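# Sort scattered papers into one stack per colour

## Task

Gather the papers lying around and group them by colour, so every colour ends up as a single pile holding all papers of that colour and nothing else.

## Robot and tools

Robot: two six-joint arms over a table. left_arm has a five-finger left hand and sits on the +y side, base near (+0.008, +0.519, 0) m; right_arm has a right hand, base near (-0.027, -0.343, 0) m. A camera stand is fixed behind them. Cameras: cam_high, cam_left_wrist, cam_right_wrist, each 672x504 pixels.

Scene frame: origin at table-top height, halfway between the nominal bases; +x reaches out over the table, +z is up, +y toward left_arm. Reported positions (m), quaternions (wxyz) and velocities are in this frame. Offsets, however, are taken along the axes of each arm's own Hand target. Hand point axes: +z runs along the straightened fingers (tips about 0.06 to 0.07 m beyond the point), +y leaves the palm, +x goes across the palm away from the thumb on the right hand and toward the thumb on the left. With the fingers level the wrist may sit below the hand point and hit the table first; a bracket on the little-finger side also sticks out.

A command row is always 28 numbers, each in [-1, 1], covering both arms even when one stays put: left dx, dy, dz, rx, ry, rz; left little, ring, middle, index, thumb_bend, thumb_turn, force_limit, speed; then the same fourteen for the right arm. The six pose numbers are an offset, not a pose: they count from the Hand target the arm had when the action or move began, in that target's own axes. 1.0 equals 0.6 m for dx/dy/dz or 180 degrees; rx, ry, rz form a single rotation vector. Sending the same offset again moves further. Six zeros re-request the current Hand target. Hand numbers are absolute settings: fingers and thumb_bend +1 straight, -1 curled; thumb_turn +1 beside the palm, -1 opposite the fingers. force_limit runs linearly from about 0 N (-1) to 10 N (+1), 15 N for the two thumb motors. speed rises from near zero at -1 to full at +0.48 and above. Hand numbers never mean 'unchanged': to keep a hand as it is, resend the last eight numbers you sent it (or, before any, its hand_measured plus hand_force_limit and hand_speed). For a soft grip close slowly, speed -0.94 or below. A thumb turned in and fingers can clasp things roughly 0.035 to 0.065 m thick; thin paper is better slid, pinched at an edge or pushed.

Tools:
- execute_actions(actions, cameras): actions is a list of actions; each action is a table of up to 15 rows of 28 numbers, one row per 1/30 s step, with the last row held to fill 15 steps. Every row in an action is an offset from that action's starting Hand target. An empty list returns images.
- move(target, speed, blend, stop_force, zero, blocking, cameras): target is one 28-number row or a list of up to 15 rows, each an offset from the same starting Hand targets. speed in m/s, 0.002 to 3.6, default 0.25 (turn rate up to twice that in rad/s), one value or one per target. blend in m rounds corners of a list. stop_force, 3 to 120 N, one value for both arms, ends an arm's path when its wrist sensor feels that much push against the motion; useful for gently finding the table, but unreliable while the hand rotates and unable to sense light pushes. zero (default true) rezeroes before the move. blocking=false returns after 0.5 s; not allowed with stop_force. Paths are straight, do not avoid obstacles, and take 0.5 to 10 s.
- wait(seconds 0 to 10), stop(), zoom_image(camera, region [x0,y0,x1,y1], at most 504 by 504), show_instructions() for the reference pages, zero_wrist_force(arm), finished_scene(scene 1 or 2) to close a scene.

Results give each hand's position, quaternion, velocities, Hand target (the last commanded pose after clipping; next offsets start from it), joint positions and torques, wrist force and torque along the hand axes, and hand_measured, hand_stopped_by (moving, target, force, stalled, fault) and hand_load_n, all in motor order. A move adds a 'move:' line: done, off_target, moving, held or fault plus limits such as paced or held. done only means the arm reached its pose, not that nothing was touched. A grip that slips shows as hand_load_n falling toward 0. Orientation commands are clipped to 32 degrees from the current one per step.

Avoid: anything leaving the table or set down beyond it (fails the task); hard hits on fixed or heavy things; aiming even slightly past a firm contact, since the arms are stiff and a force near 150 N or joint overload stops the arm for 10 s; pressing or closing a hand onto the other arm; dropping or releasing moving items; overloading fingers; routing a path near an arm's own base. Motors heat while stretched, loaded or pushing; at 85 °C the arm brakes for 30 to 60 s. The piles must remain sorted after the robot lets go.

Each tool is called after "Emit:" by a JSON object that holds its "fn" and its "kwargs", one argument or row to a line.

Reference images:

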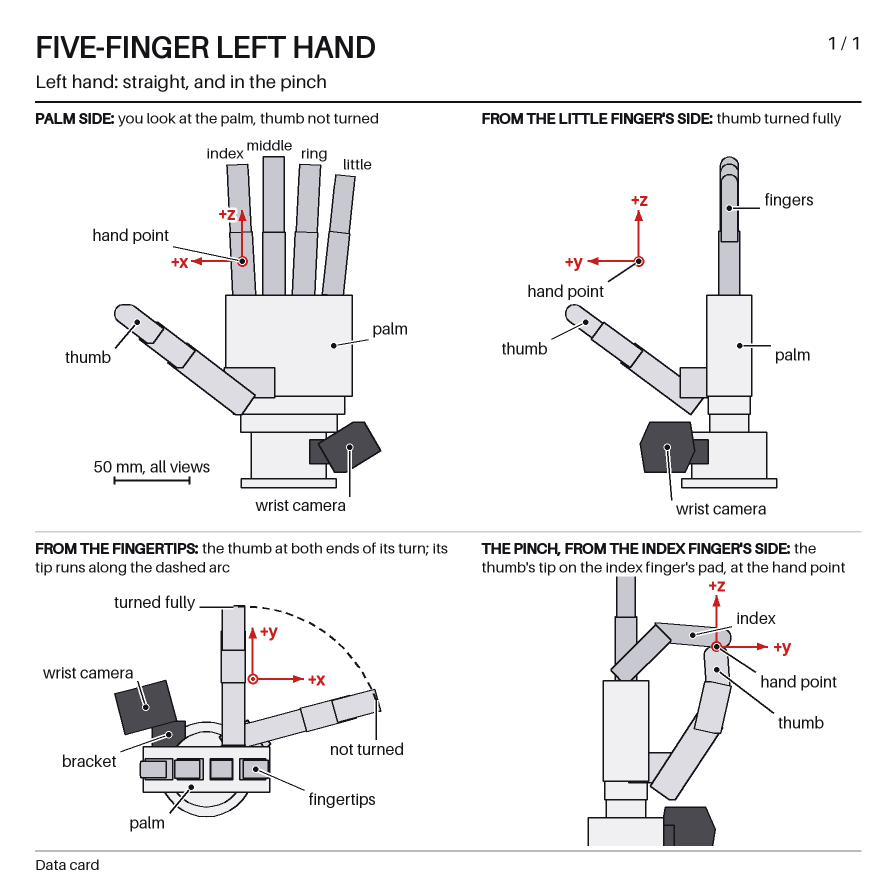

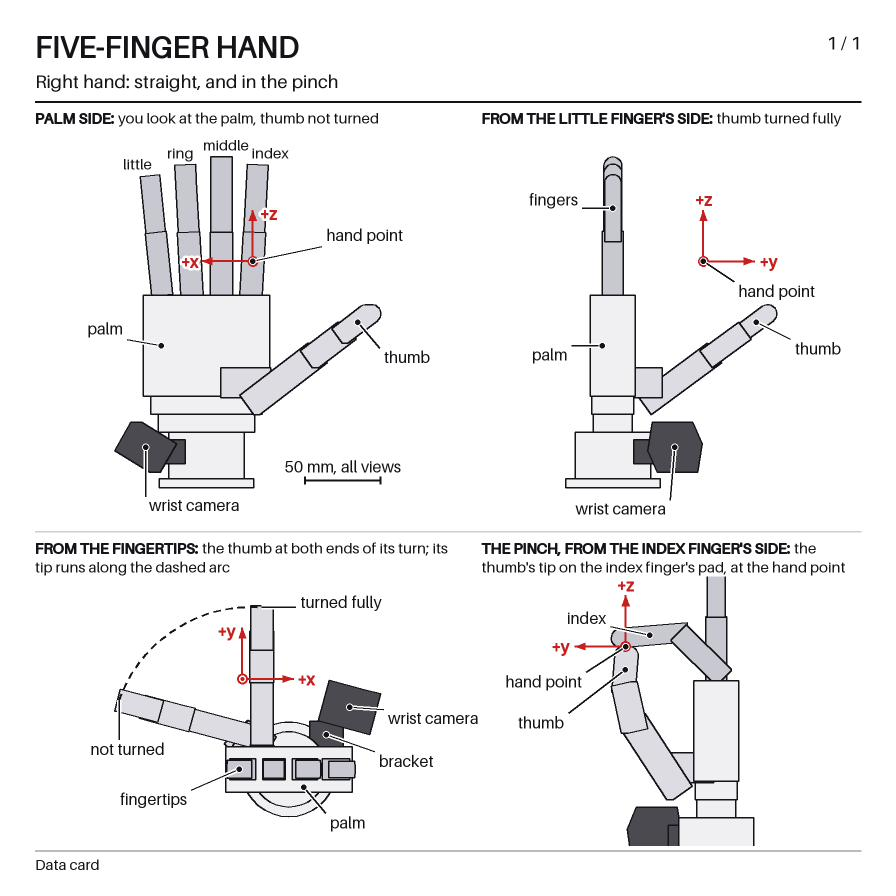

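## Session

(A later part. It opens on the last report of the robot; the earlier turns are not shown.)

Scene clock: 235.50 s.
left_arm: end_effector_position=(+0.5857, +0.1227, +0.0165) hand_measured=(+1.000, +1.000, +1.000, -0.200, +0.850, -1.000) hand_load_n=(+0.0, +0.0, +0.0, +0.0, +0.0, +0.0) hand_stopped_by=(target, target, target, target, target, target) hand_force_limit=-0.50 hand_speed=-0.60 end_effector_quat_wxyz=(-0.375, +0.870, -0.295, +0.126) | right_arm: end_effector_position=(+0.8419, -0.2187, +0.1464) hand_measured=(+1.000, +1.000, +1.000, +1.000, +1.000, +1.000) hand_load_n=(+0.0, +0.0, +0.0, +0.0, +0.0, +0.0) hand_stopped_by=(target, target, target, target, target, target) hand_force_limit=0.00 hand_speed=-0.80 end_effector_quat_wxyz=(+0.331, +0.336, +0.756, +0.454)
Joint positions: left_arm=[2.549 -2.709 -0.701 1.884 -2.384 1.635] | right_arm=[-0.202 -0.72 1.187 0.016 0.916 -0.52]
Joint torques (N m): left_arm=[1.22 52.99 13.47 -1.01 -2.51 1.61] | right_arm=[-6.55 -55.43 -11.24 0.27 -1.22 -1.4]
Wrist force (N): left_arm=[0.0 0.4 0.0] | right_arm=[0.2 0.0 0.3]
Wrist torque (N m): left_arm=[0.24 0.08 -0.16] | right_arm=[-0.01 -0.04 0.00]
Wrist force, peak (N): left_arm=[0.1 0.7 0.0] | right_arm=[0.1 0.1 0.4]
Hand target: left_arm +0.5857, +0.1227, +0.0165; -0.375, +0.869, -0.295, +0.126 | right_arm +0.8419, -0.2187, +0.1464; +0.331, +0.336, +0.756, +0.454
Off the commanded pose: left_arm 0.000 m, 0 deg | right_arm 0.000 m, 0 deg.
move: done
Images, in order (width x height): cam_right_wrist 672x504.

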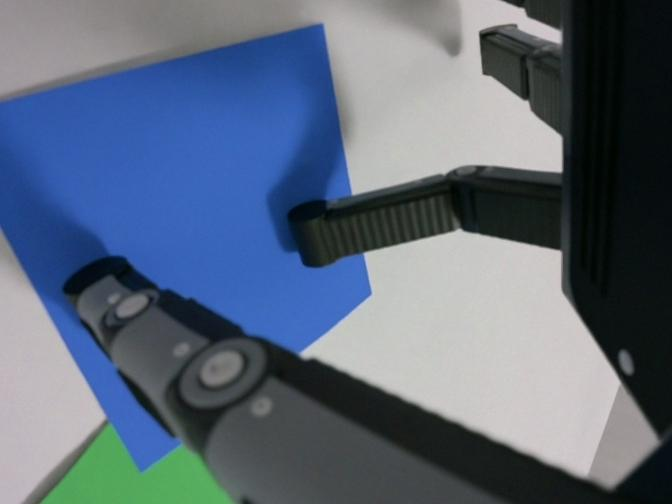

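Emit:
{"fn": "move", "kwargs": {
  "target": [
    [0,-0.0314,-0.0296,0,0,0,1,1,1,-0.2,0.85,-1,-0.5,-0.6,0,0,0,0,0,0,1,1,1,1,1,1,0,-0.8],
    [0,-0.0314,-0.0296,0.0183,0,0,1,1,1,0.6,1,-1,0,-0.4,0,0,0,0,0,0,1,1,1,1,1,1,0,-0.8]
  ],
  "speed": 0.08,
  "cameras": ["cam_right_wrist","cam_high"]
}}

Emit:
{"fn": "zoom_image", "kwargs": {
  "camera": "cam_high",
  "region": [310, 130, 470, 290]
}}

Scene clock: 238.83 s.
left_arm: end_effector_position=(+0.5857, +0.1227, +0.0424) hand_measured=(+1.000, +1.000, +1.000, +0.600, +1.000, -1.000) hand_load_n=(+0.0, +0.0, +0.0, +0.0, +0.0, +0.0) hand_stopped_by=(target, target, target, target, target, target) hand_force_limit=0.00 hand_speed=-0.40 end_effector_quat_wxyz=(-0.400, +0.858, -0.291, +0.135) | right_arm: end_effector_position=(+0.8419, -0.2187, +0.1464) hand_measured=(+1.000, +1.000, +1.000, +1.000, +1.000, +1.000) hand_load_n=(+0.0, -0.5, +0.0, +0.0, +0.0, -0.5) hand_stopped_by=(target, target, target, target, target, target) hand_force_limit=0.00 hand_speed=-0.80 end_effector_quat_wxyz=(+0.331, +0.336, +0.756, +0.454)
Joint positions: left_arm=[2.531 -2.702 -0.673 1.834 -2.442 1.611] | right_arm=[-0.202 -0.72 1.187 0.016 0.916 -0.52]
Joint torques (N m): left_arm=[9.98 58.81 12.16 -0.74 0.33 3.24] | right_arm=[-5.61 -55.53 -11.05 0.07 -1.24 -1.61]
Wrist force (N): left_arm=[-0.1 0.7 0.0] | right_arm=[0.2 0.0 0.2]
Wrist torque (N m): left_arm=[0.29 0.08 -0.14] | right_arm=[-0.01 -0.05 0.01]
Wrist force, peak (N): left_arm=[-0.3 1.4 0.6] | right_arm=[0.4 0.1 0.4]
Hand target: left_arm +0.5857, +0.1227, +0.0424; -0.400, +0.858, -0.291, +0.135 | right_arm +0.8419, -0.2187, +0.1464; +0.331, +0.336, +0.756, +0.454
Off the commanded pose: left_arm 0.000 m, 0 deg | right_arm 0.000 m, 0 deg.
move: done
Images, in order (width x height): cam_high 672x504, cam_right_wrist 672x504.

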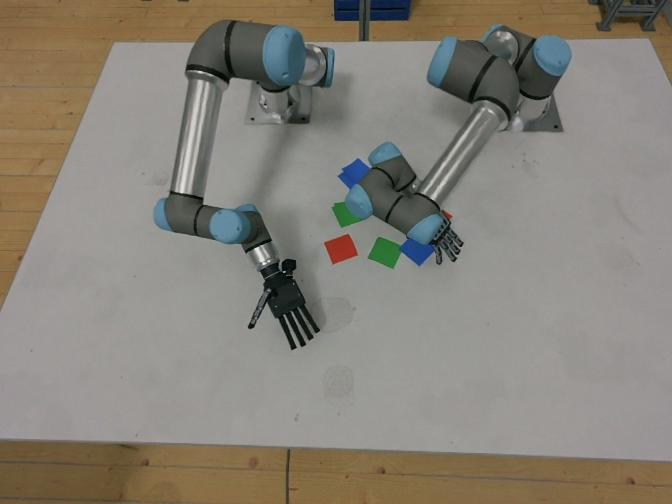

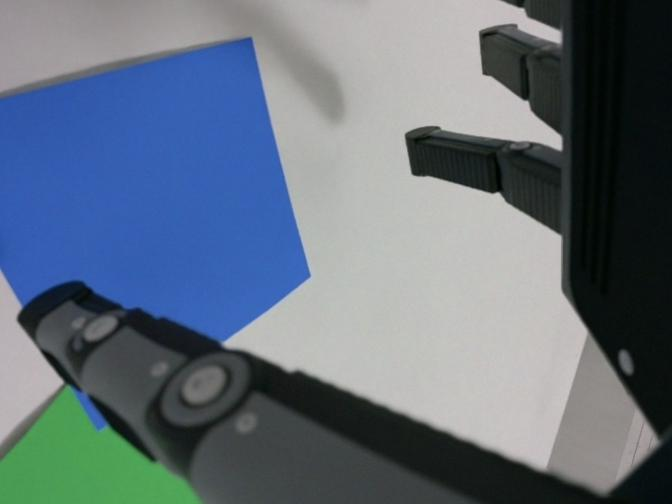

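Scaled by 3.150 from the camera's 672x504 image, which has a finer 960x720 frame.

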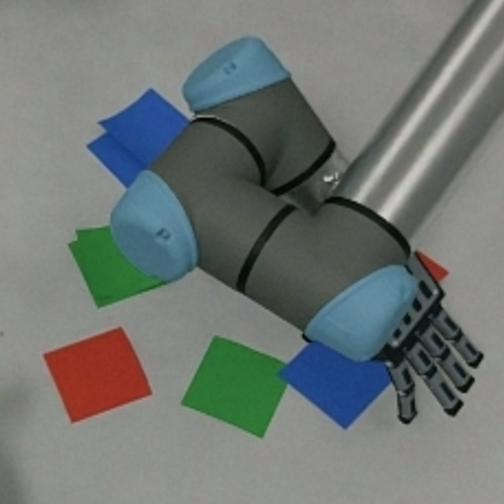

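Emit:
{"fn": "move", "kwargs": {
  "target": [
    [-0.0083,0.0150,-0.0179,0,0,0,1,1,1,0.6,1,-1,0,-0.4,0,0,0,0,0,0,1,1,1,1,1,1,0,-0.8],
    [-0.0083,0.0389,0.0022,0,0,0,1,1,1,0.6,1,-1,0,-0.4,0,0,0,0,0,0,1,1,1,1,1,1,0,-0.8]
  ],
  "speed": 0.06,
  "cameras": ["cam_right_wrist"]
}}

Scene clock: 240.53 s.
left_arm: end_effector_position=(+0.5732, +0.1147, +0.0235) hand_measured=(+1.000, +1.000, +1.000, +0.600, +1.000, -1.000) hand_load_n=(+0.0, +0.0, +0.0, +0.0, +0.0, +0.0) hand_stopped_by=(target, target, target, target, target, target) hand_force_limit=0.00 hand_speed=-0.40 end_effector_quat_wxyz=(-0.400, +0.858, -0.292, +0.135) end_effector_velocity=(+0.000, +0.000, +0.004) end_effector_angular_velocity=(+0.001, +0.001, +0.000) | right_arm: end_effector_position=(+0.8419, -0.2187, +0.1464) hand_measured=(+1.000, +1.000, +1.000, +1.000, +1.000, +1.000) hand_load_n=(+0.0, +0.0, +0.0, +0.0, +0.0, +0.0) hand_stopped_by=(target, target, target, target, target, target) hand_force_limit=0.00 hand_speed=-0.80 end_effector_quat_wxyz=(+0.331, +0.336, +0.756, +0.454)
Joint positions: left_arm=[2.51 -2.714 -0.707 1.853 -2.443 1.578] | right_arm=[-0.202 -0.72 1.187 0.016 0.916 -0.52]
Joint velocities: left_arm=[0 0.004 0.002 -0.007 0 0] | right_arm=[within noise]
Joint torques (N m): left_arm=[9.86 58.09 24.97 -4.09 -2.87 3.38] | right_arm=[-5.72 -54.92 -10.77 0.1 -1.36 -1.5]
Wrist force (N): left_arm=[-0.2 0.6 0.2] | right_arm=[0.1 0.0 0.2]
Wrist torque (N m): left_arm=[0.28 0.10 -0.18] | right_arm=[-0.01 -0.03 0.01]
Wrist force, peak (N): left_arm=[-0.1 1.5 0.5] | right_arm=[0.3 0.1 0.4]
Hand target: left_arm +0.5732, +0.1147, +0.0237; -0.400, +0.858, -0.291, +0.135 | right_arm +0.8419, -0.2187, +0.1464; +0.331, +0.336, +0.756, +0.454
Off the commanded pose: left_arm 0.000 m, 0 deg | right_arm 0.000 m, 0 deg.
move: done
Images, in order (width x height): cam_right_wrist 672x504.

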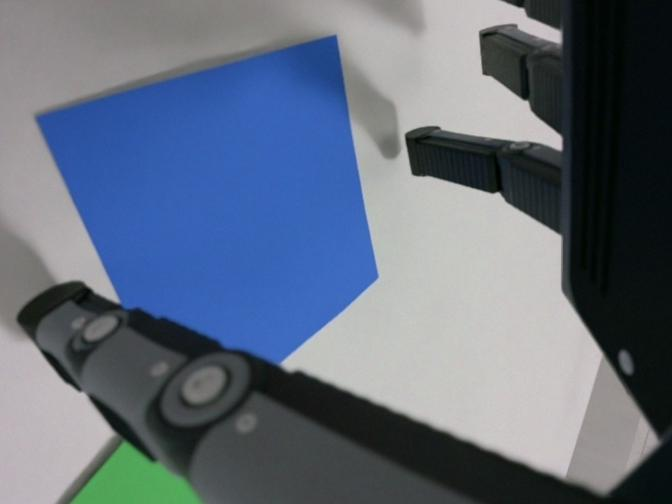

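Emit:
{"fn": "move", "kwargs": {
  "target": [
    [0,0.0102,0.0086,0,0,0,1,1,1,0.6,1,-1,0,-0.4,0,0,0,0,0,0,1,1,1,1,1,1,0,-0.8]
  ],
  "speed": 0.008,
  "stop_force": 3,
  "cameras": []
}}

Emit:
{"fn": "move", "kwargs": {
  "target": [
    [0,-0.0041,-0.0034,0.0172,0,0,1,1,1,0.6,1,-1,0,-0.4,0,0,0,0,0,0,1,1,1,1,1,1,0,-0.8],
    [0,-0.0041,-0.0034,0.0172,0,0,1,1,1,0.38,1,-1,0,-0.4,0,0,0,0,0,0,1,1,1,1,1,1,0,-0.8],
    [0,-0.0034,-0.0029,0.0172,0,0,1,1,1,0.38,1,-1,0,-0.4,0,0,0,0,0,0,1,1,1,1,1,1,0,-0.8],
    [0,-0.0034,-0.0029,0.0172,0,0,1,1,1,0.28,1,-1,0,-0.4,0,0,0,0,0,0,1,1,1,1,1,1,0,-0.8]
  ],
  "speed": 0.02,
  "cameras": ["cam_right_wrist"]
}}

Emit:
{"fn": "move", "kwargs": {
  "target": [
    [0,0,0,0,0,0,1,1,1,0.2,1,-1,0.2,-0.4,0,0,0,0,0,0,1,1,1,1,1,1,0,-0.8]
  ],
  "speed": 0.02,
  "cameras": ["cam_right_wrist"]
}}

Scene clock: 242.53 s.
left_arm: end_effector_position=(+0.5732, +0.1147, +0.0181) hand_measured=(+1.000, +1.000, +1.000, +0.600, +1.000, -1.000) hand_load_n=(+0.0, +0.0, +0.0, +0.0, +0.0, +0.0) hand_stopped_by=(target, target, target, target, target, target) hand_force_limit=0.00 hand_speed=-0.40 end_effector_quat_wxyz=(-0.400, +0.858, -0.291, +0.135) | right_arm: end_effector_position=(+0.8419, -0.2187, +0.1464) hand_measured=(+1.000, +1.000, +1.000, +1.000, +1.000, +1.000) hand_load_n=(+0.0, +0.0, +0.0, +0.0, +0.0, +0.0) hand_stopped_by=(target, target, target, target, target, target) hand_force_limit=0.00 hand_speed=-0.80 end_effector_quat_wxyz=(+0.331, +0.336, +0.756, +0.454)
Joint positions: left_arm=[2.51 -2.719 -0.71 1.862 -2.443 1.578] | right_arm=[-0.202 -0.72 1.187 0.016 0.916 -0.52]
Joint torques (N m): left_arm=[8.63 56.85 24.18 -3.64 -1.66 2.72] | right_arm=[-6.29 -55.22 -10.96 0.13 -1.29 -1.45]
Wrist force (N): left_arm=[0.1 -2.2 -2.1] | right_arm=[0.0 -0.1 0.1]
Wrist torque (N m): left_arm=[0.03 0.04 -0.13] | right_arm=[-0.02 -0.02 0.00]
Wrist force, peak (N): left_arm=[0.1 -6.1 -4.6] | right_arm=[0.3 0.2 0.3]
Hand target: left_arm +0.5732, +0.1147, +0.0181; -0.400, +0.858, -0.291, +0.135 (not the last commanded pose) | right_arm +0.8419, -0.2187, +0.1464; +0.331, +0.336, +0.756, +0.454
Off the commanded pose: left_arm 0.002 m, 0 deg | right_arm 0.000 m, 0 deg.
move: contact (left_arm)
No camera images: "cameras" was empty.

Scene clock: 245.83 s.
left_arm: end_effector_position=(+0.5732, +0.1147, +0.0208) hand_measured=(+1.000, +1.000, +1.000, +0.280, +1.000, -1.000) hand_load_n=(+0.0, +0.0, +0.0, +1.0, +0.0, +0.0) hand_stopped_by=(target, target, target, target, target, target) hand_force_limit=0.00 hand_speed=-0.40 end_effector_quat_wxyz=(-0.423, +0.847, -0.288, +0.143) | right_arm: end_effector_position=(+0.8419, -0.2187, +0.1464) hand_measured=(+1.000, +1.000, +1.000, +1.000, +1.000, +1.000) hand_load_n=(+0.0, +0.0, +0.0, +0.0, +0.0, +0.0) hand_stopped_by=(target, target, target, target, target, target) hand_force_limit=0.00 hand_speed=-0.80 end_effector_quat_wxyz=(+0.331, +0.336, +0.756, +0.454)
Joint positions: left_arm=[2.494 -2.735 -0.699 1.846 -2.497 1.552] | right_arm=[-0.202 -0.72 1.187 0.016 0.916 -0.52]
Joint torques (N m): left_arm=[2.51 42.6 8.78 -0.48 1.52 -1.89] | right_arm=[-5.88 -55.44 -10.45 0.19 -1.26 -1.58]
Wrist force (N): left_arm=[0.2 -7.2 -4.2] | right_arm=[0.1 0.0 0.2]
Wrist torque (N m): left_arm=[-0.17 0.00 -0.02] | right_arm=[-0.01 -0.03 0.00]
Wrist force, peak (N): left_arm=[0.2 -7.2 -4.2] | right_arm=[0.2 0.2 0.5]
Hand target: left_arm +0.5732, +0.1147, +0.0208; -0.423, +0.847, -0.288, +0.143 | right_arm +0.8419, -0.2187, +0.1464; +0.331, +0.336, +0.756, +0.454
Off the commanded pose: left_arm 0.000 m, 0 deg | right_arm 0.000 m, 0 deg.
move: done
Images, in order (width x height): cam_right_wrist 672x504.

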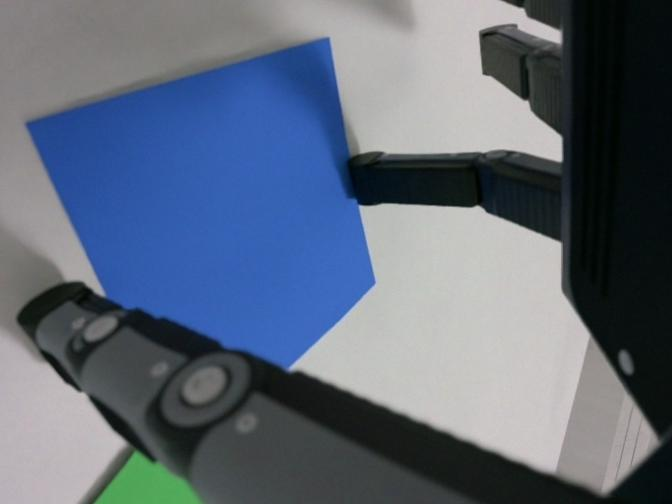

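Scene clock: 246.33 s.
left_arm: end_effector_position=(+0.5732, +0.1147, +0.0208) hand_measured=(+1.000, +1.000, +1.000, +0.202, +1.000, -1.000) hand_load_n=(+0.0, +0.0, +0.0, +4.0, +0.5, +0.0) hand_stopped_by=(target, target, target, target, target, target) hand_force_limit=0.20 hand_speed=-0.40 end_effector_quat_wxyz=(-0.423, +0.847, -0.288, +0.143) | right_arm: end_effector_position=(+0.8419, -0.2187, +0.1464) hand_measured=(+1.000, +1.000, +1.000, +1.000, +1.000, +1.000) hand_load_n=(+0.0, -0.5, +0.0, +0.0, +0.0, +0.0) hand_stopped_by=(target, target, target, target, target, target) hand_force_limit=0.00 hand_speed=-0.80 end_effector_quat_wxyz=(+0.331, +0.336, +0.756, +0.454)
Joint positions: left_arm=[2.494 -2.735 -0.699 1.846 -2.497 1.552] | right_arm=[-0.202 -0.72 1.187 0.016 0.916 -0.52]
Joint torques (N m): left_arm=[-2.21 42.75 8.8 -0.5 1.61 -2] | right_arm=[-6.36 -55.14 -10.74 0.07 -1.22 -1.32]
Wrist force (N): left_arm=[0.3 -12.0 -6.0] | right_arm=[0.2 0.3 0.3]
Wrist torque (N m): left_arm=[-0.05 -0.03 0.00] | right_arm=[0.03 -0.04 0.02]
Wrist force, peak (N): left_arm=[0.2 -12.2 -5.8] | right_arm=[0.2 0.3 0.3]
Hand target: left_arm +0.5732, +0.1147, +0.0208; -0.423, +0.847, -0.288, +0.143 | right_arm +0.8419, -0.2187, +0.1464; +0.331, +0.336, +0.756, +0.454
Off the commanded pose: left_arm 0.000 m, 0 deg | right_arm 0.000 m, 0 deg.
move: done
Images, in order (width x height): cam_right_wrist 672x504.

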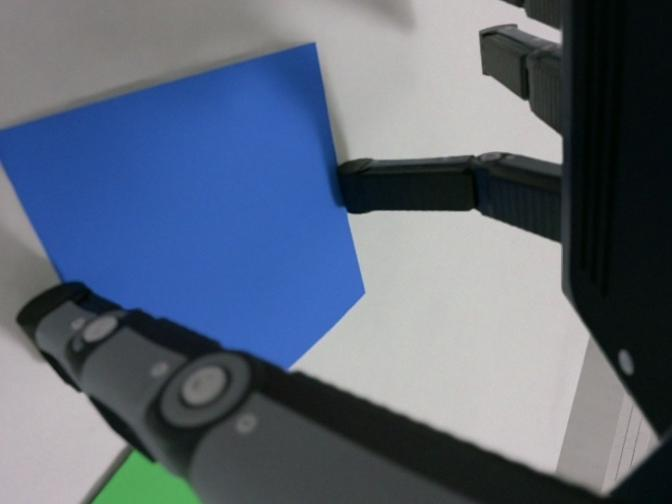

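Now steps 3–4 exactly as cumulative rows.

Emit:
{"fn": "move", "kwargs": {
  "target": [
    [0,0,0,-0.001,0,0,1,1,1,0.14,1,-1,0.2,-0.4,0,0,0,0,0,0,1,1,1,1,1,1,0,-0.8],
    [0,0.0002,0.0002,-0.002,0,0,1,1,1,0.08,1,-1,0.2,-0.4,0,0,0,0,0,0,1,1,1,1,1,1,0,-0.8]
  ],
  "speed": 0.02,
  "cameras": ["cam_right_wrist"]
}}

Emit:
{"fn": "move", "kwargs": {
  "target": [
    [0,0.0003,0.0002,-0.0015,0,0,1,1,1,0.03,1,-1,0.2,-0.4,0,0,0,0,0,0,1,1,1,1,1,1,0,-0.8],
    [0,0.0007,0.0005,-0.003,0,0,1,1,1,0,1,-1,0,-0.4,0,0,0,0,0,0,1,1,1,1,1,1,0,-0.8]
  ],
  "speed": 0.02,
  "cameras": ["cam_right_wrist"]
}}

Scene clock: 248.33 s.
left_arm: end_effector_position=(+0.5732, +0.1147, +0.0206) hand_measured=(+1.000, +1.000, +1.000, +0.080, +1.000, -1.000) hand_load_n=(+0.0, +0.0, +0.0, +1.5, -0.5, +0.0) hand_stopped_by=(target, target, target, target, target, target) hand_force_limit=0.20 hand_speed=-0.40 end_effector_quat_wxyz=(-0.420, +0.849, -0.288, +0.142) | right_arm: end_effector_position=(+0.8419, -0.2187, +0.1464) hand_measured=(+1.000, +1.000, +1.000, +1.000, +1.000, +1.000) hand_load_n=(+0.0, +0.0, +0.0, +0.0, +0.0, +0.0) hand_stopped_by=(target, target, target, target, target, target) hand_force_limit=0.00 hand_speed=-0.80 end_effector_quat_wxyz=(+0.331, +0.336, +0.756, +0.454)
Joint positions: left_arm=[2.496 -2.733 -0.7 1.848 -2.49 1.555] | right_arm=[-0.202 -0.72 1.187 0.016 0.916 -0.52]
Joint torques (N m): left_arm=[3.69 44.13 14.32 -1.92 -1.42 2.18] | right_arm=[-6 -55.12 -11.91 0.08 -1.18 -1.32]
Wrist force (N): left_arm=[-0.2 -4.9 -1.4] | right_arm=[0.1 0.2 0.2]
Wrist torque (N m): left_arm=[0.13 0.08 -0.18] | right_arm=[0.01 -0.02 0.00]
Wrist force, peak (N): left_arm=[-0.2 -14.8 -6.1] | right_arm=[0.4 0.1 0.4]
Hand target: left_arm +0.5732, +0.1147, +0.0206; -0.420, +0.849, -0.288, +0.142 | right_arm +0.8419, -0.2187, +0.1464; +0.331, +0.336, +0.756, +0.454
Off the commanded pose: left_arm 0.000 m, 0 deg | right_arm 0.000 m, 0 deg.
move: done
Images, in order (width x height): cam_right_wrist 672x504.

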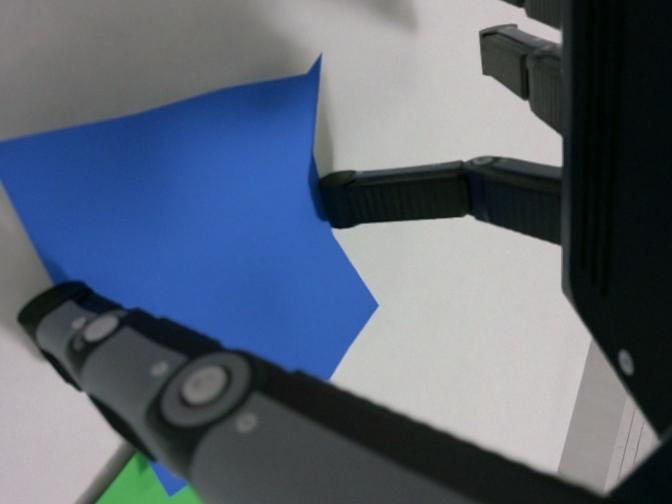

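Scene clock: 250.23 s.
left_arm: end_effector_position=(+0.5732, +0.1147, +0.0201) hand_measured=(+1.000, +1.000, +1.000, +0.000, +1.000, -1.000) hand_load_n=(+0.0, +0.0, +0.0, +0.5, -0.5, +0.0) hand_stopped_by=(target, target, target, target, target, target) hand_force_limit=0.00 hand_speed=-0.40 end_effector_quat_wxyz=(-0.416, +0.851, -0.289, +0.140) | right_arm: end_effector_position=(+0.8419, -0.2187, +0.1464) hand_measured=(+1.000, +1.000, +1.000, +1.000, +1.000, +1.000) hand_load_n=(+0.0, +0.0, +0.0, +0.0, +0.0, +0.0) hand_stopped_by=(target, target, target, target, target, target) hand_force_limit=0.00 hand_speed=-0.80 end_effector_quat_wxyz=(+0.331, +0.336, +0.756, +0.454)
Joint positions: left_arm=[2.498 -2.73 -0.702 1.851 -2.481 1.56] | right_arm=[-0.202 -0.72 1.187 0.016 0.916 -0.52]
Joint torques (N m): left_arm=[3.09 45.87 12.69 -1.69 -0.39 1.53] | right_arm=[-6.02 -55.29 -10.86 0.15 -1.29 -1.59]
Wrist force (N): left_arm=[-0.1 -3.8 -1.3] | right_arm=[0.0 0.0 0.1]
Wrist torque (N m): left_arm=[0.06 0.06 -0.17] | right_arm=[0.00 -0.01 0.00]
Wrist force, peak (N): left_arm=[-0.5 -10.8 -4.7] | right_arm=[0.2 0.2 0.4]
Hand target: left_arm +0.5732, +0.1147, +0.0201; -0.416, +0.851, -0.289, +0.140 | right_arm +0.8419, -0.2187, +0.1464; +0.331, +0.336, +0.756, +0.454
Off the commanded pose: left_arm 0.000 m, 0 deg | right_arm 0.000 m, 0 deg.
move: done
Images, in order (width x height): cam_right_wrist 672x504.

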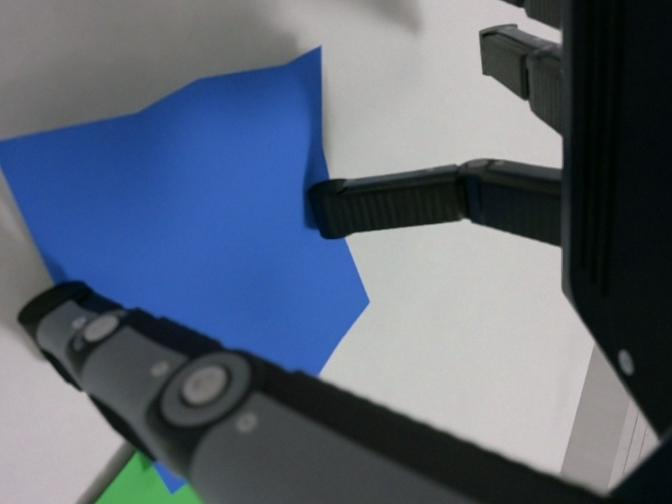

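Emit:
{"fn": "move", "kwargs": {
  "target": [
    [0,0.0007,0.0005,-0.0035,0,0,1,1,1,-0.05,1,-1,0,-0.4,0,0,0,0,0,0,1,1,1,1,1,1,0,-0.8]
  ],
  "speed": 0.02,
  "cameras": ["cam_right_wrist"]
}}

Emit:
{"fn": "move", "kwargs": {
  "target": [
    [0,0.0008,0.0006,-0.005,0,0,1,1,1,-0.1,1,-1,0,-0.4,0,0,0,0,0,0,1,1,1,1,1,1,0,-0.8]
  ],
  "speed": 0.02,
  "cameras": ["cam_right_wrist"]
}}

Scene clock: 251.07 s.
left_arm: end_effector_position=(+0.5732, +0.1146, +0.0196) hand_measured=(+1.000, +1.000, +1.000, -0.050, +1.000, -1.000) hand_load_n=(+0.0, +0.0, +0.0, +0.0, -2.0, +0.0) hand_stopped_by=(target, target, target, target, target, target) hand_force_limit=0.00 hand_speed=-0.40 end_effector_quat_wxyz=(-0.412, +0.853, -0.290, +0.139) | right_arm: end_effector_position=(+0.8419, -0.2187, +0.1464) hand_measured=(+1.000, +1.000, +1.000, +1.000, +1.000, +1.000) hand_load_n=(+0.0, +0.5, +0.0, +0.0, -0.5, +0.0) hand_stopped_by=(target, target, target, target, target, target) hand_force_limit=0.00 hand_speed=-0.80 end_effector_quat_wxyz=(+0.331, +0.336, +0.756, +0.454)
Joint positions: left_arm=[2.502 -2.727 -0.704 1.854 -2.47 1.565] | right_arm=[-0.202 -0.72 1.187 0.016 0.916 -0.52]
Joint torques (N m): left_arm=[4.79 54.03 11.29 -0.89 0.38 2.6] | right_arm=[-5.86 -55.88 -11.97 0.39 -1.4 -1.62]
Wrist force (N): left_arm=[-0.1 -3.9 -0.5] | right_arm=[0.1 0.0 0.2]
Wrist torque (N m): left_arm=[0.02 0.09 -0.19] | right_arm=[-0.02 -0.02 0.00]
Wrist force, peak (N): left_arm=[0.2 -5.8 -2.6] | right_arm=[0.4 0.0 0.5]
Hand target: left_arm +0.5732, +0.1146, +0.0196; -0.412, +0.853, -0.290, +0.139 | right_arm +0.8419, -0.2187, +0.1464; +0.331, +0.336, +0.756, +0.454
Off the commanded pose: left_arm 0.000 m, 0 deg | right_arm 0.000 m, 0 deg.
move: done
Images, in order (width x height): cam_right_wrist 672x504.

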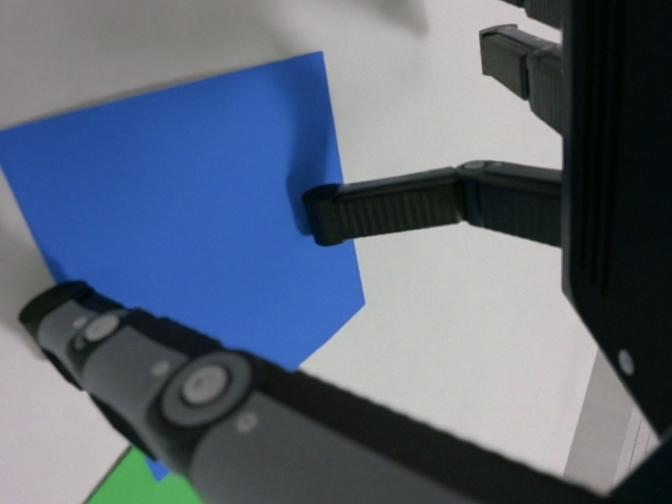

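Scene clock: 251.80 s.
left_arm: end_effector_position=(+0.5732, +0.1146, +0.0190) hand_measured=(+1.000, +1.000, +1.000, -0.100, +1.000, -1.000) hand_load_n=(+0.0, +0.0, +0.0, +0.0, +0.0, +0.0) hand_stopped_by=(target, target, target, target, target, target) hand_force_limit=0.00 hand_speed=-0.40 end_effector_quat_wxyz=(-0.405, +0.856, -0.291, +0.136) | right_arm: end_effector_position=(+0.8419, -0.2187, +0.1464) hand_measured=(+1.000, +1.000, +1.000, +1.000, +1.000, +1.000) hand_load_n=(-0.5, +0.0, +0.0, +0.0, +0.0, +0.0) hand_stopped_by=(target, target, target, target, target, target) hand_force_limit=0.00 hand_speed=-0.80 end_effector_quat_wxyz=(+0.331, +0.336, +0.756, +0.454)
Joint positions: left_arm=[2.507 -2.722 -0.707 1.858 -2.454 1.573] | right_arm=[-0.202 -0.72 1.187 0.016 0.916 -0.52]
Joint torques (N m): left_arm=[2.61 53.12 13.98 -1.35 -2.26 1.69] | right_arm=[-7.38 -55.05 -11.78 0.15 -1.32 -1.59]
Wrist force (N): left_arm=[-0.3 0.8 0.2] | right_arm=[0.1 0.0 0.3]
Wrist torque (N m): left_arm=[0.31 0.11 -0.24] | right_arm=[-0.02 -0.03 0.00]
Wrist force, peak (N): left_arm=[-0.1 -4.1 -0.8] | right_arm=[0.1 0.2 0.4]
Hand target: left_arm +0.5732, +0.1146, +0.0190; -0.405, +0.856, -0.291, +0.137 | right_arm +0.8419, -0.2187, +0.1464; +0.331, +0.336, +0.756, +0.454
Off the commanded pose: left_arm 0.000 m, 0 deg | right_arm 0.000 m, 0 deg.
move: done
Images, in order (width x height): cam_right_wrist 672x504.

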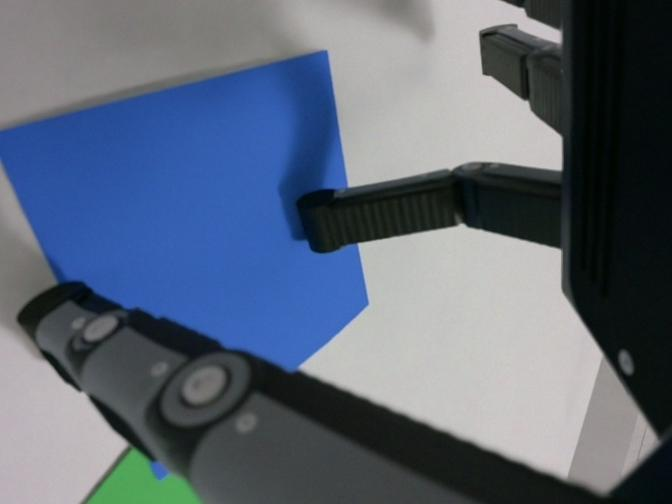

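Emit:
{"fn": "move", "kwargs": {
  "target": [
    [0,-0.008,-0.006,0,0,0,1,1,1,-0.1,1,-1,0,-0.4,0,0,0,0,0,0,1,1,1,1,1,1,0,-0.8],
    [0,-0.008,-0.006,0.0135,0,0,1,1,1,0.42,1,-1,0,-0.4,0,0,0,0,0,0,1,1,1,1,1,1,0,-0.8]
  ],
  "speed": 0.05,
  "cameras": []
}}

Emit:
{"fn": "move", "kwargs": {
  "target": [
    [0,0.0020,-0.0035,0,0,0,1,1,1,0.42,1,-1,0,-0.4,0,0,0,0,0,0,1,1,1,1,1,1,0,-0.8],
    [0,0.0090,0.0007,0,0,0,1,1,1,0.42,1,-1,0,-0.4,0,0,0,0,0,0,1,1,1,1,1,1,0,-0.8],
    [0,0.0090,0.0007,0,0,0,1,1,1,0.3,1,-1,0.2,-0.6,0,0,0,0,0,0,1,1,1,1,1,1,0,-0.8]
  ],
  "speed": 0.02,
  "cameras": ["cam_right_wrist"]
}}

Scene clock: 254.17 s.
left_arm: end_effector_position=(+0.5734, +0.1148, +0.0250) hand_measured=(+1.000, +1.000, +1.000, +0.420, +1.000, -1.000) hand_load_n=(+0.0, +0.0, +0.0, +0.0, +0.0, +0.0) hand_stopped_by=(target, target, target, target, target, target) hand_force_limit=0.00 hand_speed=-0.40 end_effector_quat_wxyz=(-0.423, +0.847, -0.288, +0.143) | right_arm: end_effector_position=(+0.8419, -0.2187, +0.1464) hand_measured=(+1.000, +1.000, +1.000, +1.000, +1.000, +1.000) hand_load_n=(+0.0, +0.0, +0.0, +0.0, +0.0, +0.0) hand_stopped_by=(target, target, target, target, target, target) hand_force_limit=0.00 hand_speed=-0.80 end_effector_quat_wxyz=(+0.331, +0.336, +0.756, +0.454)
Joint positions: left_arm=[2.494 -2.73 -0.697 1.84 -2.497 1.552] | right_arm=[-0.202 -0.72 1.187 0.016 0.916 -0.52]
Joint torques (N m): left_arm=[10.17 59.57 10.72 -0.76 1.21 3.13] | right_arm=[-5.5 -55.86 -10.88 0.16 -1.37 -1.46]
Wrist force (N): left_arm=[-0.4 0.8 0.2] | right_arm=[0.2 0.1 0.3]
Wrist torque (N m): left_arm=[0.30 0.10 -0.16] | right_arm=[0.00 -0.05 0.01]
Wrist force, peak (N): left_arm=[-0.4 1.2 0.4] | right_arm=[0.4 -0.1 0.4]
Hand target: left_arm +0.5734, +0.1148, +0.0250; -0.423, +0.847, -0.288, +0.143 | right_arm +0.8419, -0.2187, +0.1464; +0.331, +0.336, +0.756, +0.454
Off the commanded pose: left_arm 0.000 m, 0 deg | right_arm 0.000 m, 0 deg.
move: done
No camera images: "cameras" was empty.

Scene clock: 255.67 s.
left_arm: end_effector_position=(+0.5716, +0.1125, +0.0204) hand_measured=(+1.000, +1.000, +1.000, +0.300, +1.000, -1.000) hand_load_n=(-0.5, +0.0, +0.0, +1.5, -0.5, -0.5) hand_stopped_by=(target, target, target, target, target, target) hand_force_limit=0.20 hand_speed=-0.60 end_effector_quat_wxyz=(-0.423, +0.847, -0.288, +0.143) | right_arm: end_effector_position=(+0.8419, -0.2187, +0.1464) hand_measured=(+1.000, +1.000, +1.000, +1.000, +1.000, +1.000) hand_load_n=(+0.0, +0.0, +0.0, +0.0, +0.0, +0.0) hand_stopped_by=(target, target, target, target, target, target) hand_force_limit=0.00 hand_speed=-0.80 end_effector_quat_wxyz=(+0.331, +0.336, +0.756, +0.454)
Joint positions: left_arm=[2.49 -2.738 -0.695 1.84 -2.496 1.545] | right_arm=[-0.202 -0.72 1.187 0.016 0.916 -0.52]
Joint torques (N m): left_arm=[-5.04 47.6 5.04 -2.78 1.55 1.92] | right_arm=[-6.6 -56.73 -10.97 0.24 -1.2 -1.44]
Wrist force (N): left_arm=[0.5 -17.7 -10.1] | right_arm=[0.2 0.1 0.2]
Wrist torque (N m): left_arm=[-0.98 -0.06 0.13] | right_arm=[0.00 -0.04 0.01]
Wrist force, peak (N): left_arm=[0.4 -17.9 -9.9] | right_arm=[0.3 -0.1 0.3]
Hand target: left_arm +0.5716, +0.1125, +0.0204; -0.423, +0.847, -0.288, +0.143 | right_arm +0.8419, -0.2187, +0.1464; +0.331, +0.336, +0.756, +0.454
Off the commanded pose: left_arm 0.000 m, 0 deg | right_arm 0.000 m, 0 deg.
move: done
Images, in order (width x height): cam_right_wrist 672x504.

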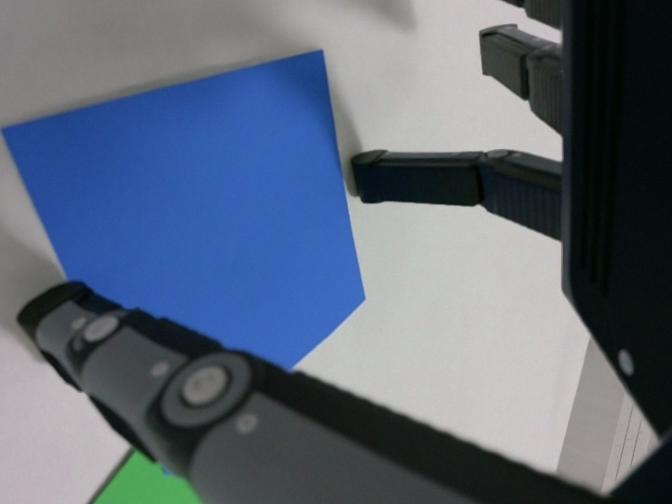

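Emit:
{"fn": "move", "kwargs": {
  "target": [
    [0,-0.0001,-0.0001,0,0,0,1,1,1,0.25,1,-1,0.2,-0.6,0,0,0,0,0,0,1,1,1,1,1,1,0,-0.8],
    [0,-0.0001,-0.0001,0,0,0,1,1,1,0.2,1,-1,0.2,-0.6,0,0,0,0,0,0,1,1,1,1,1,1,0,-0.8],
    [0,-0.0001,-0.0001,-0.0011,0,0,1,1,1,0.14,1,-1,0.2,-0.6,0,0,0,0,0,0,1,1,1,1,1,1,0,-0.8],
    [0,0.0001,0.0001,-0.0028,0,0,1,1,1,0.1,1,-1,0.2,-0.6,0,0,0,0,0,0,1,1,1,1,1,1,0,-0.8]
  ],
  "speed": 0.02,
  "cameras": ["cam_right_wrist"]
}}

Emit:
{"fn": "move", "kwargs": {
  "target": [
    [0,0.0003,0.0002,-0.0022,0,0,1,1,1,0.06,1,-1,0.2,-0.7,0,0,0,0,0,0,1,1,1,1,1,1,0,-0.8],
    [0,0.0008,0.0006,-0.005,0,0,1,1,1,0.02,1,-1,0.2,-0.7,0,0,0,0,0,0,1,1,1,1,1,1,0,-0.8]
  ],
  "speed": 0.02,
  "cameras": ["cam_right_wrist"]
}}

Scene clock: 259.63 s.
left_arm: end_effector_position=(+0.5716, +0.1125, +0.0203) hand_measured=(+1.000, +1.000, +1.000, +0.188, +1.000, -1.000) hand_load_n=(+0.0, +0.0, +0.0, +6.5, +0.0, +0.0) hand_stopped_by=(target, target, target, force, target, target) hand_force_limit=0.20 hand_speed=-0.60 end_effector_quat_wxyz=(-0.419, +0.849, -0.288, +0.141) | right_arm: end_effector_position=(+0.8419, -0.2187, +0.1464) hand_measured=(+1.000, +1.000, +1.000, +1.000, +1.000, +1.000) hand_load_n=(+0.0, +0.0, +0.0, +0.0, -0.5, +0.0) hand_stopped_by=(target, target, target, target, target, target) hand_force_limit=0.00 hand_speed=-0.80 end_effector_quat_wxyz=(+0.331, +0.336, +0.756, +0.454)
Joint positions: left_arm=[2.492 -2.735 -0.697 1.842 -2.488 1.55] | right_arm=[-0.202 -0.72 1.187 0.016 0.916 -0.52]
Joint torques (N m): left_arm=[-0.15 35.73 4.16 0.16 3.02 1.54] | right_arm=[-6.85 -55.94 -11.73 0.12 -1.51 -1.43]
Wrist force (N): left_arm=[-0.8 -25.9 -10.9] | right_arm=[0.0 0.1 0.3]
Wrist torque (N m): left_arm=[0.52 0.07 -0.12] | right_arm=[0.01 -0.02 0.00]
Wrist force, peak (N): left_arm=[-0.6 -26.0 -11.1] | right_arm=[0.4 0.2 0.4]
Hand target: left_arm +0.5716, +0.1125, +0.0203; -0.419, +0.849, -0.288, +0.141 | right_arm +0.8419, -0.2187, +0.1464; +0.331, +0.336, +0.756, +0.454
Off the commanded pose: left_arm 0.000 m, 0 deg | right_arm 0.000 m, 0 deg.
move: done
Images, in order (width x height): cam_right_wrist 672x504.

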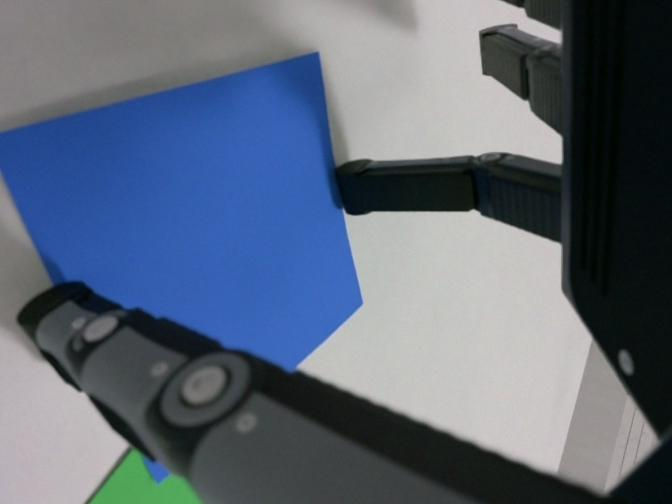

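Scene clock: 261.53 s.
left_arm: end_effector_position=(+0.5716, +0.1126, +0.0197) hand_measured=(+1.000, +1.000, +1.000, +0.188, +1.000, -1.000) hand_load_n=(+0.0, +0.0, +0.0, +7.0, +0.0, +0.0) hand_stopped_by=(target, target, target, force, target, target) hand_force_limit=0.20 hand_speed=-0.70 end_effector_quat_wxyz=(-0.413, +0.852, -0.289, +0.139) | right_arm: end_effector_position=(+0.8419, -0.2187, +0.1464) hand_measured=(+1.000, +1.000, +1.000, +1.000, +1.000, +1.000) hand_load_n=(+0.0, +0.0, +0.0, +0.0, +0.0, +0.0) hand_stopped_by=(target, target, target, target, target, target) hand_force_limit=0.00 hand_speed=-0.80 end_effector_quat_wxyz=(+0.331, +0.336, +0.756, +0.454)
Joint positions: left_arm=[2.497 -2.73 -0.7 1.847 -2.472 1.558] | right_arm=[-0.202 -0.72 1.187 0.016 0.916 -0.52]
Joint torques (N m): left_arm=[-5.11 16.47 -3.96 1.92 7.13 0.86] | right_arm=[-5.71 -55.07 -11.63 0.17 -1.27 -1.39]
Wrist force (N): left_arm=[-2.5 -47.1 -27.0] | right_arm=[0.1 0.1 0.1]
Wrist torque (N m): left_arm=[1.37 0.00 -0.15] | right_arm=[0.02 -0.02 0.00]
Wrist force, peak (N): left_arm=[-2.3 -47.3 -26.9] | right_arm=[0.3 0.2 0.4]
Hand target: left_arm +0.5716, +0.1125, +0.0197; -0.413, +0.852, -0.289, +0.139 | right_arm +0.8419, -0.2187, +0.1464; +0.331, +0.336, +0.756, +0.454
Off the commanded pose: left_arm 0.000 m, 0 deg | right_arm 0.000 m, 0 deg.
move: done
Images, in order (width x height): cam_right_wrist 672x504.

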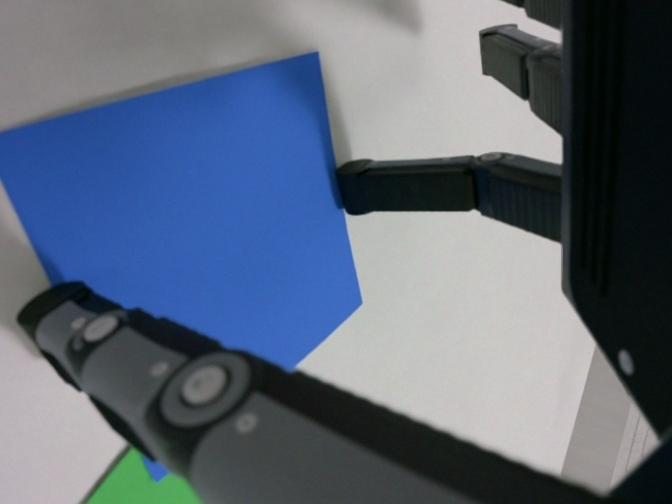

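Emit:
{"fn": "move", "kwargs": {
  "target": [
    [0,-0.0009,-0.0007,0.0055,0,0,1,1,1,0.17,1,-1,0.7,-0.6,0,0,0,0,0,0,1,1,1,1,1,1,0,-0.8],
    [0,-0.0009,-0.0007,0.0055,0,0,1,1,1,0.14,1,-1,0.7,-0.6,0,0,0,0,0,0,1,1,1,1,1,1,0,-0.8]
  ],
  "speed": 0.02,
  "cameras": ["cam_right_wrist"]
}}

Scene clock: 262.87 s.
left_arm: end_effector_position=(+0.5716, +0.1125, +0.0204) hand_measured=(+1.000, +1.000, +1.000, +0.180, +1.000, -1.000) hand_load_n=(+0.0, +0.0, +0.0, +12.5, +0.0, +0.0) hand_stopped_by=(target, target, target, force, target, target) hand_force_limit=0.70 hand_speed=-0.60 end_effector_quat_wxyz=(-0.420, +0.849, -0.288, +0.142) | right_arm: end_effector_position=(+0.8419, -0.2187, +0.1464) hand_measured=(+1.000, +1.000, +1.000, +1.000, +1.000, +1.000) hand_load_n=(+0.0, +0.0, +0.0, +0.0, +0.0, +0.5) hand_stopped_by=(target, target, target, target, target, target) hand_force_limit=0.00 hand_speed=-0.80 end_effector_quat_wxyz=(+0.331, +0.336, +0.756, +0.454)
Joint positions: left_arm=[2.492 -2.735 -0.697 1.842 -2.489 1.549] | right_arm=[-0.202 -0.72 1.187 0.016 0.916 -0.52]
Joint torques (N m): left_arm=[3.27 45.1 17.29 0.05 7.56 3.85] | right_arm=[-6.31 -54.55 -10.8 0.34 -1.21 -1.48]
Wrist force (N): left_arm=[-0.3 -26.5 -5.7] | right_arm=[0.1 -0.1 0.3]
Wrist torque (N m): left_arm=[0.47 0.08 -0.01] | right_arm=[-0.03 -0.04 0.00]
Wrist force, peak (N): left_arm=[-2.7 -47.2 -27.1] | right_arm=[0.2 0.0 0.5]
Hand target: left_arm +0.5716, +0.1125, +0.0204; -0.420, +0.849, -0.288, +0.142 | right_arm +0.8419, -0.2187, +0.1464; +0.331, +0.336, +0.756, +0.454
Off the commanded pose: left_arm 0.000 m, 0 deg | right_arm 0.000 m, 0 deg.
move: done
Images, in order (width x height): cam_right_wrist 672x504.

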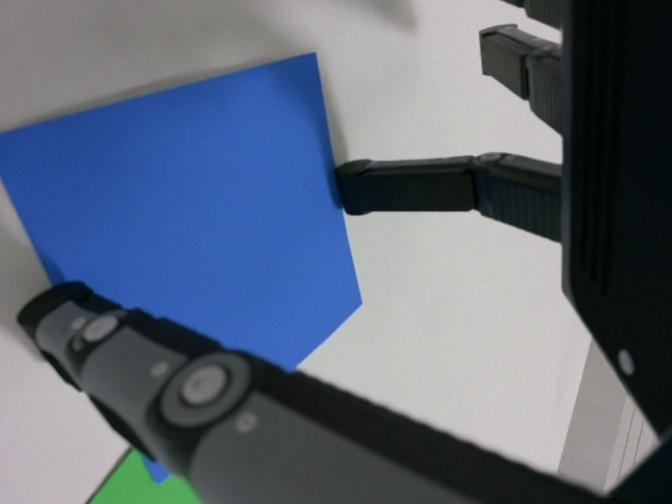

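Emit:
{"fn": "move", "kwargs": {
  "target": [
    [0,-0.0005,-0.0004,0,0,0,1,1,1,0.14,1,-1,0.7,-0.6,0,0,0,0,0,0,1,1,1,1,1,1,0,-0.8],
    [0,-0.0005,-0.0004,0,0,0,1,1,1,0.12,1,-1,0.5,-0.6,0,0,0,0,0,0,1,1,1,1,1,1,0,-0.8]
  ],
  "speed": 0.02,
  "cameras": ["cam_right_wrist"]
}}

Scene clock: 264.63 s.
left_arm: end_effector_position=(+0.5716, +0.1125, +0.0208) hand_measured=(+1.000, +1.000, +1.000, +0.180, +1.000, -1.000) hand_load_n=(-0.5, +0.0, +0.0, +8.5, +0.0, +0.0) hand_stopped_by=(target, target, target, force, target, target) hand_force_limit=0.50 hand_speed=-0.60 end_effector_quat_wxyz=(-0.420, +0.849, -0.288, +0.142) | right_arm: end_effector_position=(+0.8419, -0.2187, +0.1464) hand_measured=(+1.000, +1.000, +1.000, +1.000, +1.000, +1.000) hand_load_n=(+0.0, +0.0, +0.5, +0.0, -0.5, +0.0) hand_stopped_by=(target, target, target, target, target, target) hand_force_limit=0.00 hand_speed=-0.80 end_effector_quat_wxyz=(+0.331, +0.336, +0.756, +0.454)
Joint positions: left_arm=[2.492 -2.735 -0.696 1.841 -2.489 1.549] | right_arm=[-0.202 -0.72 1.187 0.016 0.916 -0.52]
Joint torques (N m): left_arm=[0.88 50.92 21.01 -3.05 0.63 2.4] | right_arm=[-6.04 -55.54 -11.97 0.26 -1.53 -1.4]
Wrist force (N): left_arm=[0.4 -17.4 -2.5] | right_arm=[0.1 0.1 0.4]
Wrist torque (N m): left_arm=[0.26 0.06 -0.01] | right_arm=[-0.01 -0.03 0.00]
Wrist force, peak (N): left_arm=[-0.1 -26.3 -5.6] | right_arm=[0.2 0.2 0.4]
Hand target: left_arm +0.5716, +0.1125, +0.0208; -0.420, +0.849, -0.288, +0.142 | right_arm +0.8419, -0.2187, +0.1464; +0.331, +0.336, +0.756, +0.454
Off the commanded pose: left_arm 0.000 m, 0 deg | right_arm 0.000 m, 0 deg.
move: done
Images, in order (width x height): cam_right_wrist 672x504.

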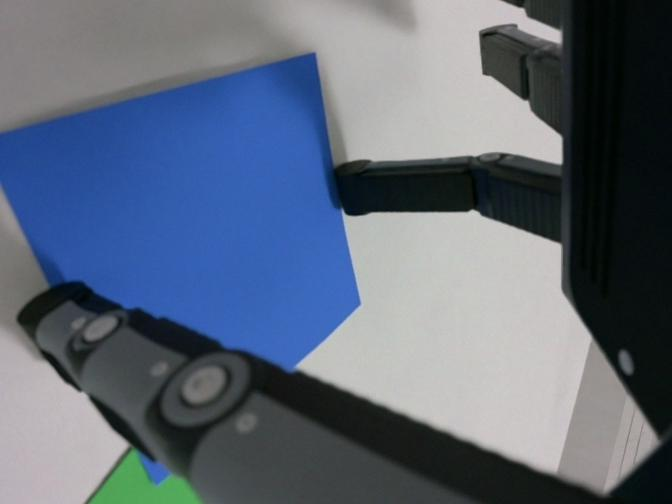

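Emit:
{"fn": "move", "kwargs": {
  "target": [
    [0,0,0,-0.001,0,0,1,1,1,0.14,1,-1,1,-0.6,0,0,0,0,0,0,1,1,1,1,1,1,0,-0.8]
  ],
  "speed": 0.02,
  "cameras": ["cam_right_wrist"]
}}

Scene clock: 265.40 s.
left_arm: end_effector_position=(+0.5716, +0.1125, +0.0208) hand_measured=(+1.000, +1.000, +1.000, +0.142, +1.000, -1.000) hand_load_n=(+0.0, +0.0, +0.0, +4.5, +0.0, +0.0) hand_stopped_by=(target, target, target, target, target, target) hand_force_limit=1.00 hand_speed=-0.60 end_effector_quat_wxyz=(-0.419, +0.849, -0.288, +0.141) | right_arm: end_effector_position=(+0.8419, -0.2187, +0.1464) hand_measured=(+1.000, +1.000, +1.000, +1.000, +1.000, +1.000) hand_load_n=(+0.0, +0.0, +0.0, +0.0, +0.0, +0.0) hand_stopped_by=(target, target, target, target, target, target) hand_force_limit=0.00 hand_speed=-0.80 end_effector_quat_wxyz=(+0.331, +0.336, +0.756, +0.454)
Joint positions: left_arm=[2.493 -2.734 -0.697 1.842 -2.486 1.55] | right_arm=[-0.202 -0.72 1.187 0.016 0.916 -0.52]
Joint torques (N m): left_arm=[6.06 50.05 6.81 -0.08 3.83 3.32] | right_arm=[-6.39 -55.1 -11.81 0.18 -1.37 -1.63]
Wrist force (N): left_arm=[-0.2 -13.9 -4.1] | right_arm=[0.2 0.1 0.3]
Wrist torque (N m): left_arm=[0.28 0.08 -0.14] | right_arm=[-0.01 -0.05 0.01]
Wrist force, peak (N): left_arm=[0.2 -17.4 -2.8] | right_arm=[0.2 0.1 0.4]
Hand target: left_arm +0.5716, +0.1125, +0.0208; -0.419, +0.849, -0.288, +0.141 | right_arm +0.8419, -0.2187, +0.1464; +0.331, +0.336, +0.756, +0.454
Off the commanded pose: left_arm 0.000 m, 0 deg | right_arm 0.000 m, 0 deg.
move: done
Images, in order (width x height): cam_right_wrist 672x504.

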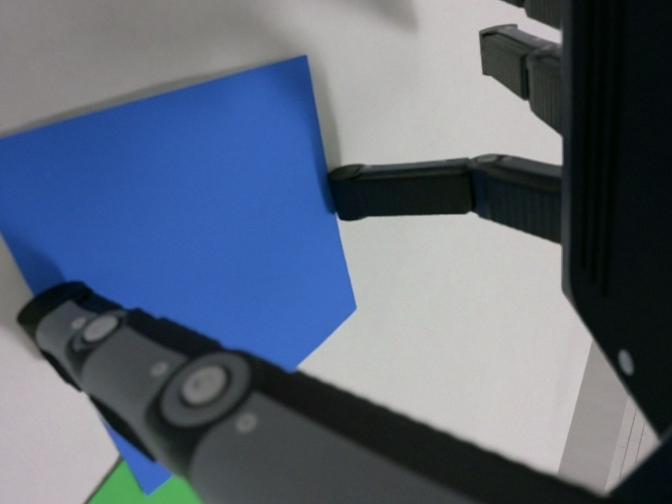

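Emit:
{"fn": "move", "kwargs": {
  "target": [
    [0,0.0003,0.0002,-0.0015,0,0,1,1,1,0.1,1,-1,1,-0.6,0,0,0,0,0,0,1,1,1,1,1,1,0,-0.8]
  ],
  "speed": 0.02,
  "cameras": ["cam_right_wrist"]
}}

Emit:
{"fn": "move", "kwargs": {
  "target": [
    [0,0.0003,0.0002,-0.002,0,0,1,1,1,0.06,1,-1,1,-0.6,0,0,0,0,0,0,1,1,1,1,1,1,0,-0.8]
  ],
  "speed": 0.02,
  "cameras": ["cam_right_wrist"]
}}

Scene clock: 266.23 s.
left_arm: end_effector_position=(+0.5716, +0.1125, +0.0206) hand_measured=(+1.000, +1.000, +1.000, +0.102, +1.000, -1.000) hand_load_n=(+0.0, +0.0, +0.0, +3.5, +0.0, +0.0) hand_stopped_by=(target, target, target, target, target, target) hand_force_limit=1.00 hand_speed=-0.60 end_effector_quat_wxyz=(-0.417, +0.850, -0.289, +0.140) | right_arm: end_effector_position=(+0.8419, -0.2187, +0.1464) hand_measured=(+1.000, +1.000, +1.000, +1.000, +1.000, +1.000) hand_load_n=(+0.0, +0.0, +0.0, +0.5, +0.0, +0.0) hand_stopped_by=(target, target, target, target, target, target) hand_force_limit=0.00 hand_speed=-0.80 end_effector_quat_wxyz=(+0.331, +0.336, +0.756, +0.454)
Joint positions: left_arm=[2.494 -2.732 -0.698 1.843 -2.481 1.553] | right_arm=[-0.202 -0.72 1.187 0.016 0.916 -0.52]
Joint torques (N m): left_arm=[5.2 48.68 7.38 0.21 3.94 3.26] | right_arm=[-5.58 -55.68 -11.1 0.03 -1.42 -1.49]
Wrist force (N): left_arm=[-0.5 -15.3 -4.9] | right_arm=[0.1 0.0 0.2]
Wrist torque (N m): left_arm=[0.23 0.04 -0.13] | right_arm=[-0.02 -0.03 0.00]
Wrist force, peak (N): left_arm=[-0.5 -15.3 -4.9] | right_arm=[0.1 0.2 0.4]
Hand target: left_arm +0.5716, +0.1125, +0.0206; -0.417, +0.850, -0.289, +0.140 | right_arm +0.8419, -0.2187, +0.1464; +0.331, +0.336, +0.756, +0.454
Off the commanded pose: left_arm 0.000 m, 0 deg | right_arm 0.000 m, 0 deg.
move: done
Images, in order (width x height): cam_right_wrist 672x504.

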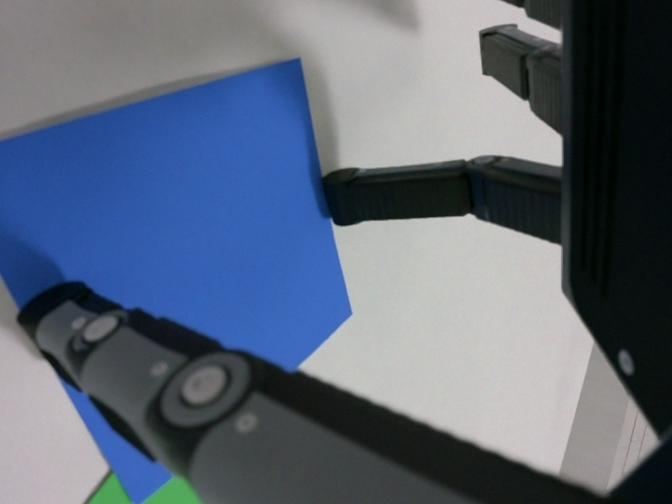

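Scene clock: 266.93 s.
left_arm: end_effector_position=(+0.5716, +0.1125, +0.0204) hand_measured=(+1.000, +1.000, +1.000, +0.060, +1.000, -1.000) hand_load_n=(+0.0, +0.0, +0.0, +2.5, +0.0, +0.0) hand_stopped_by=(target, target, target, target, target, target) hand_force_limit=1.00 hand_speed=-0.60 end_effector_quat_wxyz=(-0.414, +0.852, -0.289, +0.140) | right_arm: end_effector_position=(+0.8419, -0.2187, +0.1464) hand_measured=(+1.000, +1.000, +1.000, +1.000, +1.000, +1.000) hand_load_n=(+0.0, -0.5, +0.0, +0.0, +0.0, +0.0) hand_stopped_by=(target, target, target, target, target, target) hand_force_limit=0.00 hand_speed=-0.80 end_effector_quat_wxyz=(+0.331, +0.336, +0.756, +0.454)
Joint positions: left_arm=[2.496 -2.73 -0.699 1.845 -2.475 1.556] | right_arm=[-0.202 -0.72 1.187 0.016 0.916 -0.52]
Joint torques (N m): left_arm=[5.8 49.49 7.89 -0.1 3.17 3.1] | right_arm=[-5.7 -55.08 -12.54 0.34 -1.27 -1.48]
Wrist force (N): left_arm=[-0.4 -12.9 -4.0] | right_arm=[0.2 0.1 0.2]
Wrist torque (N m): left_arm=[0.24 0.06 -0.15] | right_arm=[0.00 -0.04 0.01]
Wrist force, peak (N): left_arm=[-0.5 -15.5 -4.9] | right_arm=[0.2 0.2 0.5]
Hand target: left_arm +0.5716, +0.1125, +0.0204; -0.414, +0.852, -0.289, +0.140 | right_arm +0.8419, -0.2187, +0.1464; +0.331, +0.336, +0.756, +0.454
Off the commanded pose: left_arm 0.000 m, 0 deg | right_arm 0.000 m, 0 deg.
move: done
Images, in order (width x height): cam_right_wrist 672x504.

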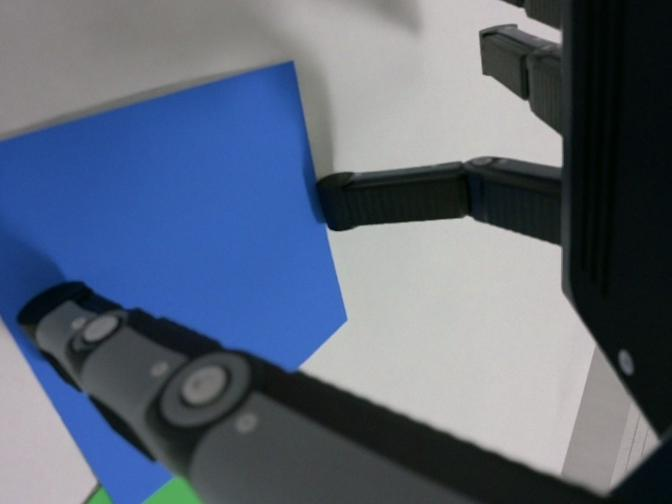

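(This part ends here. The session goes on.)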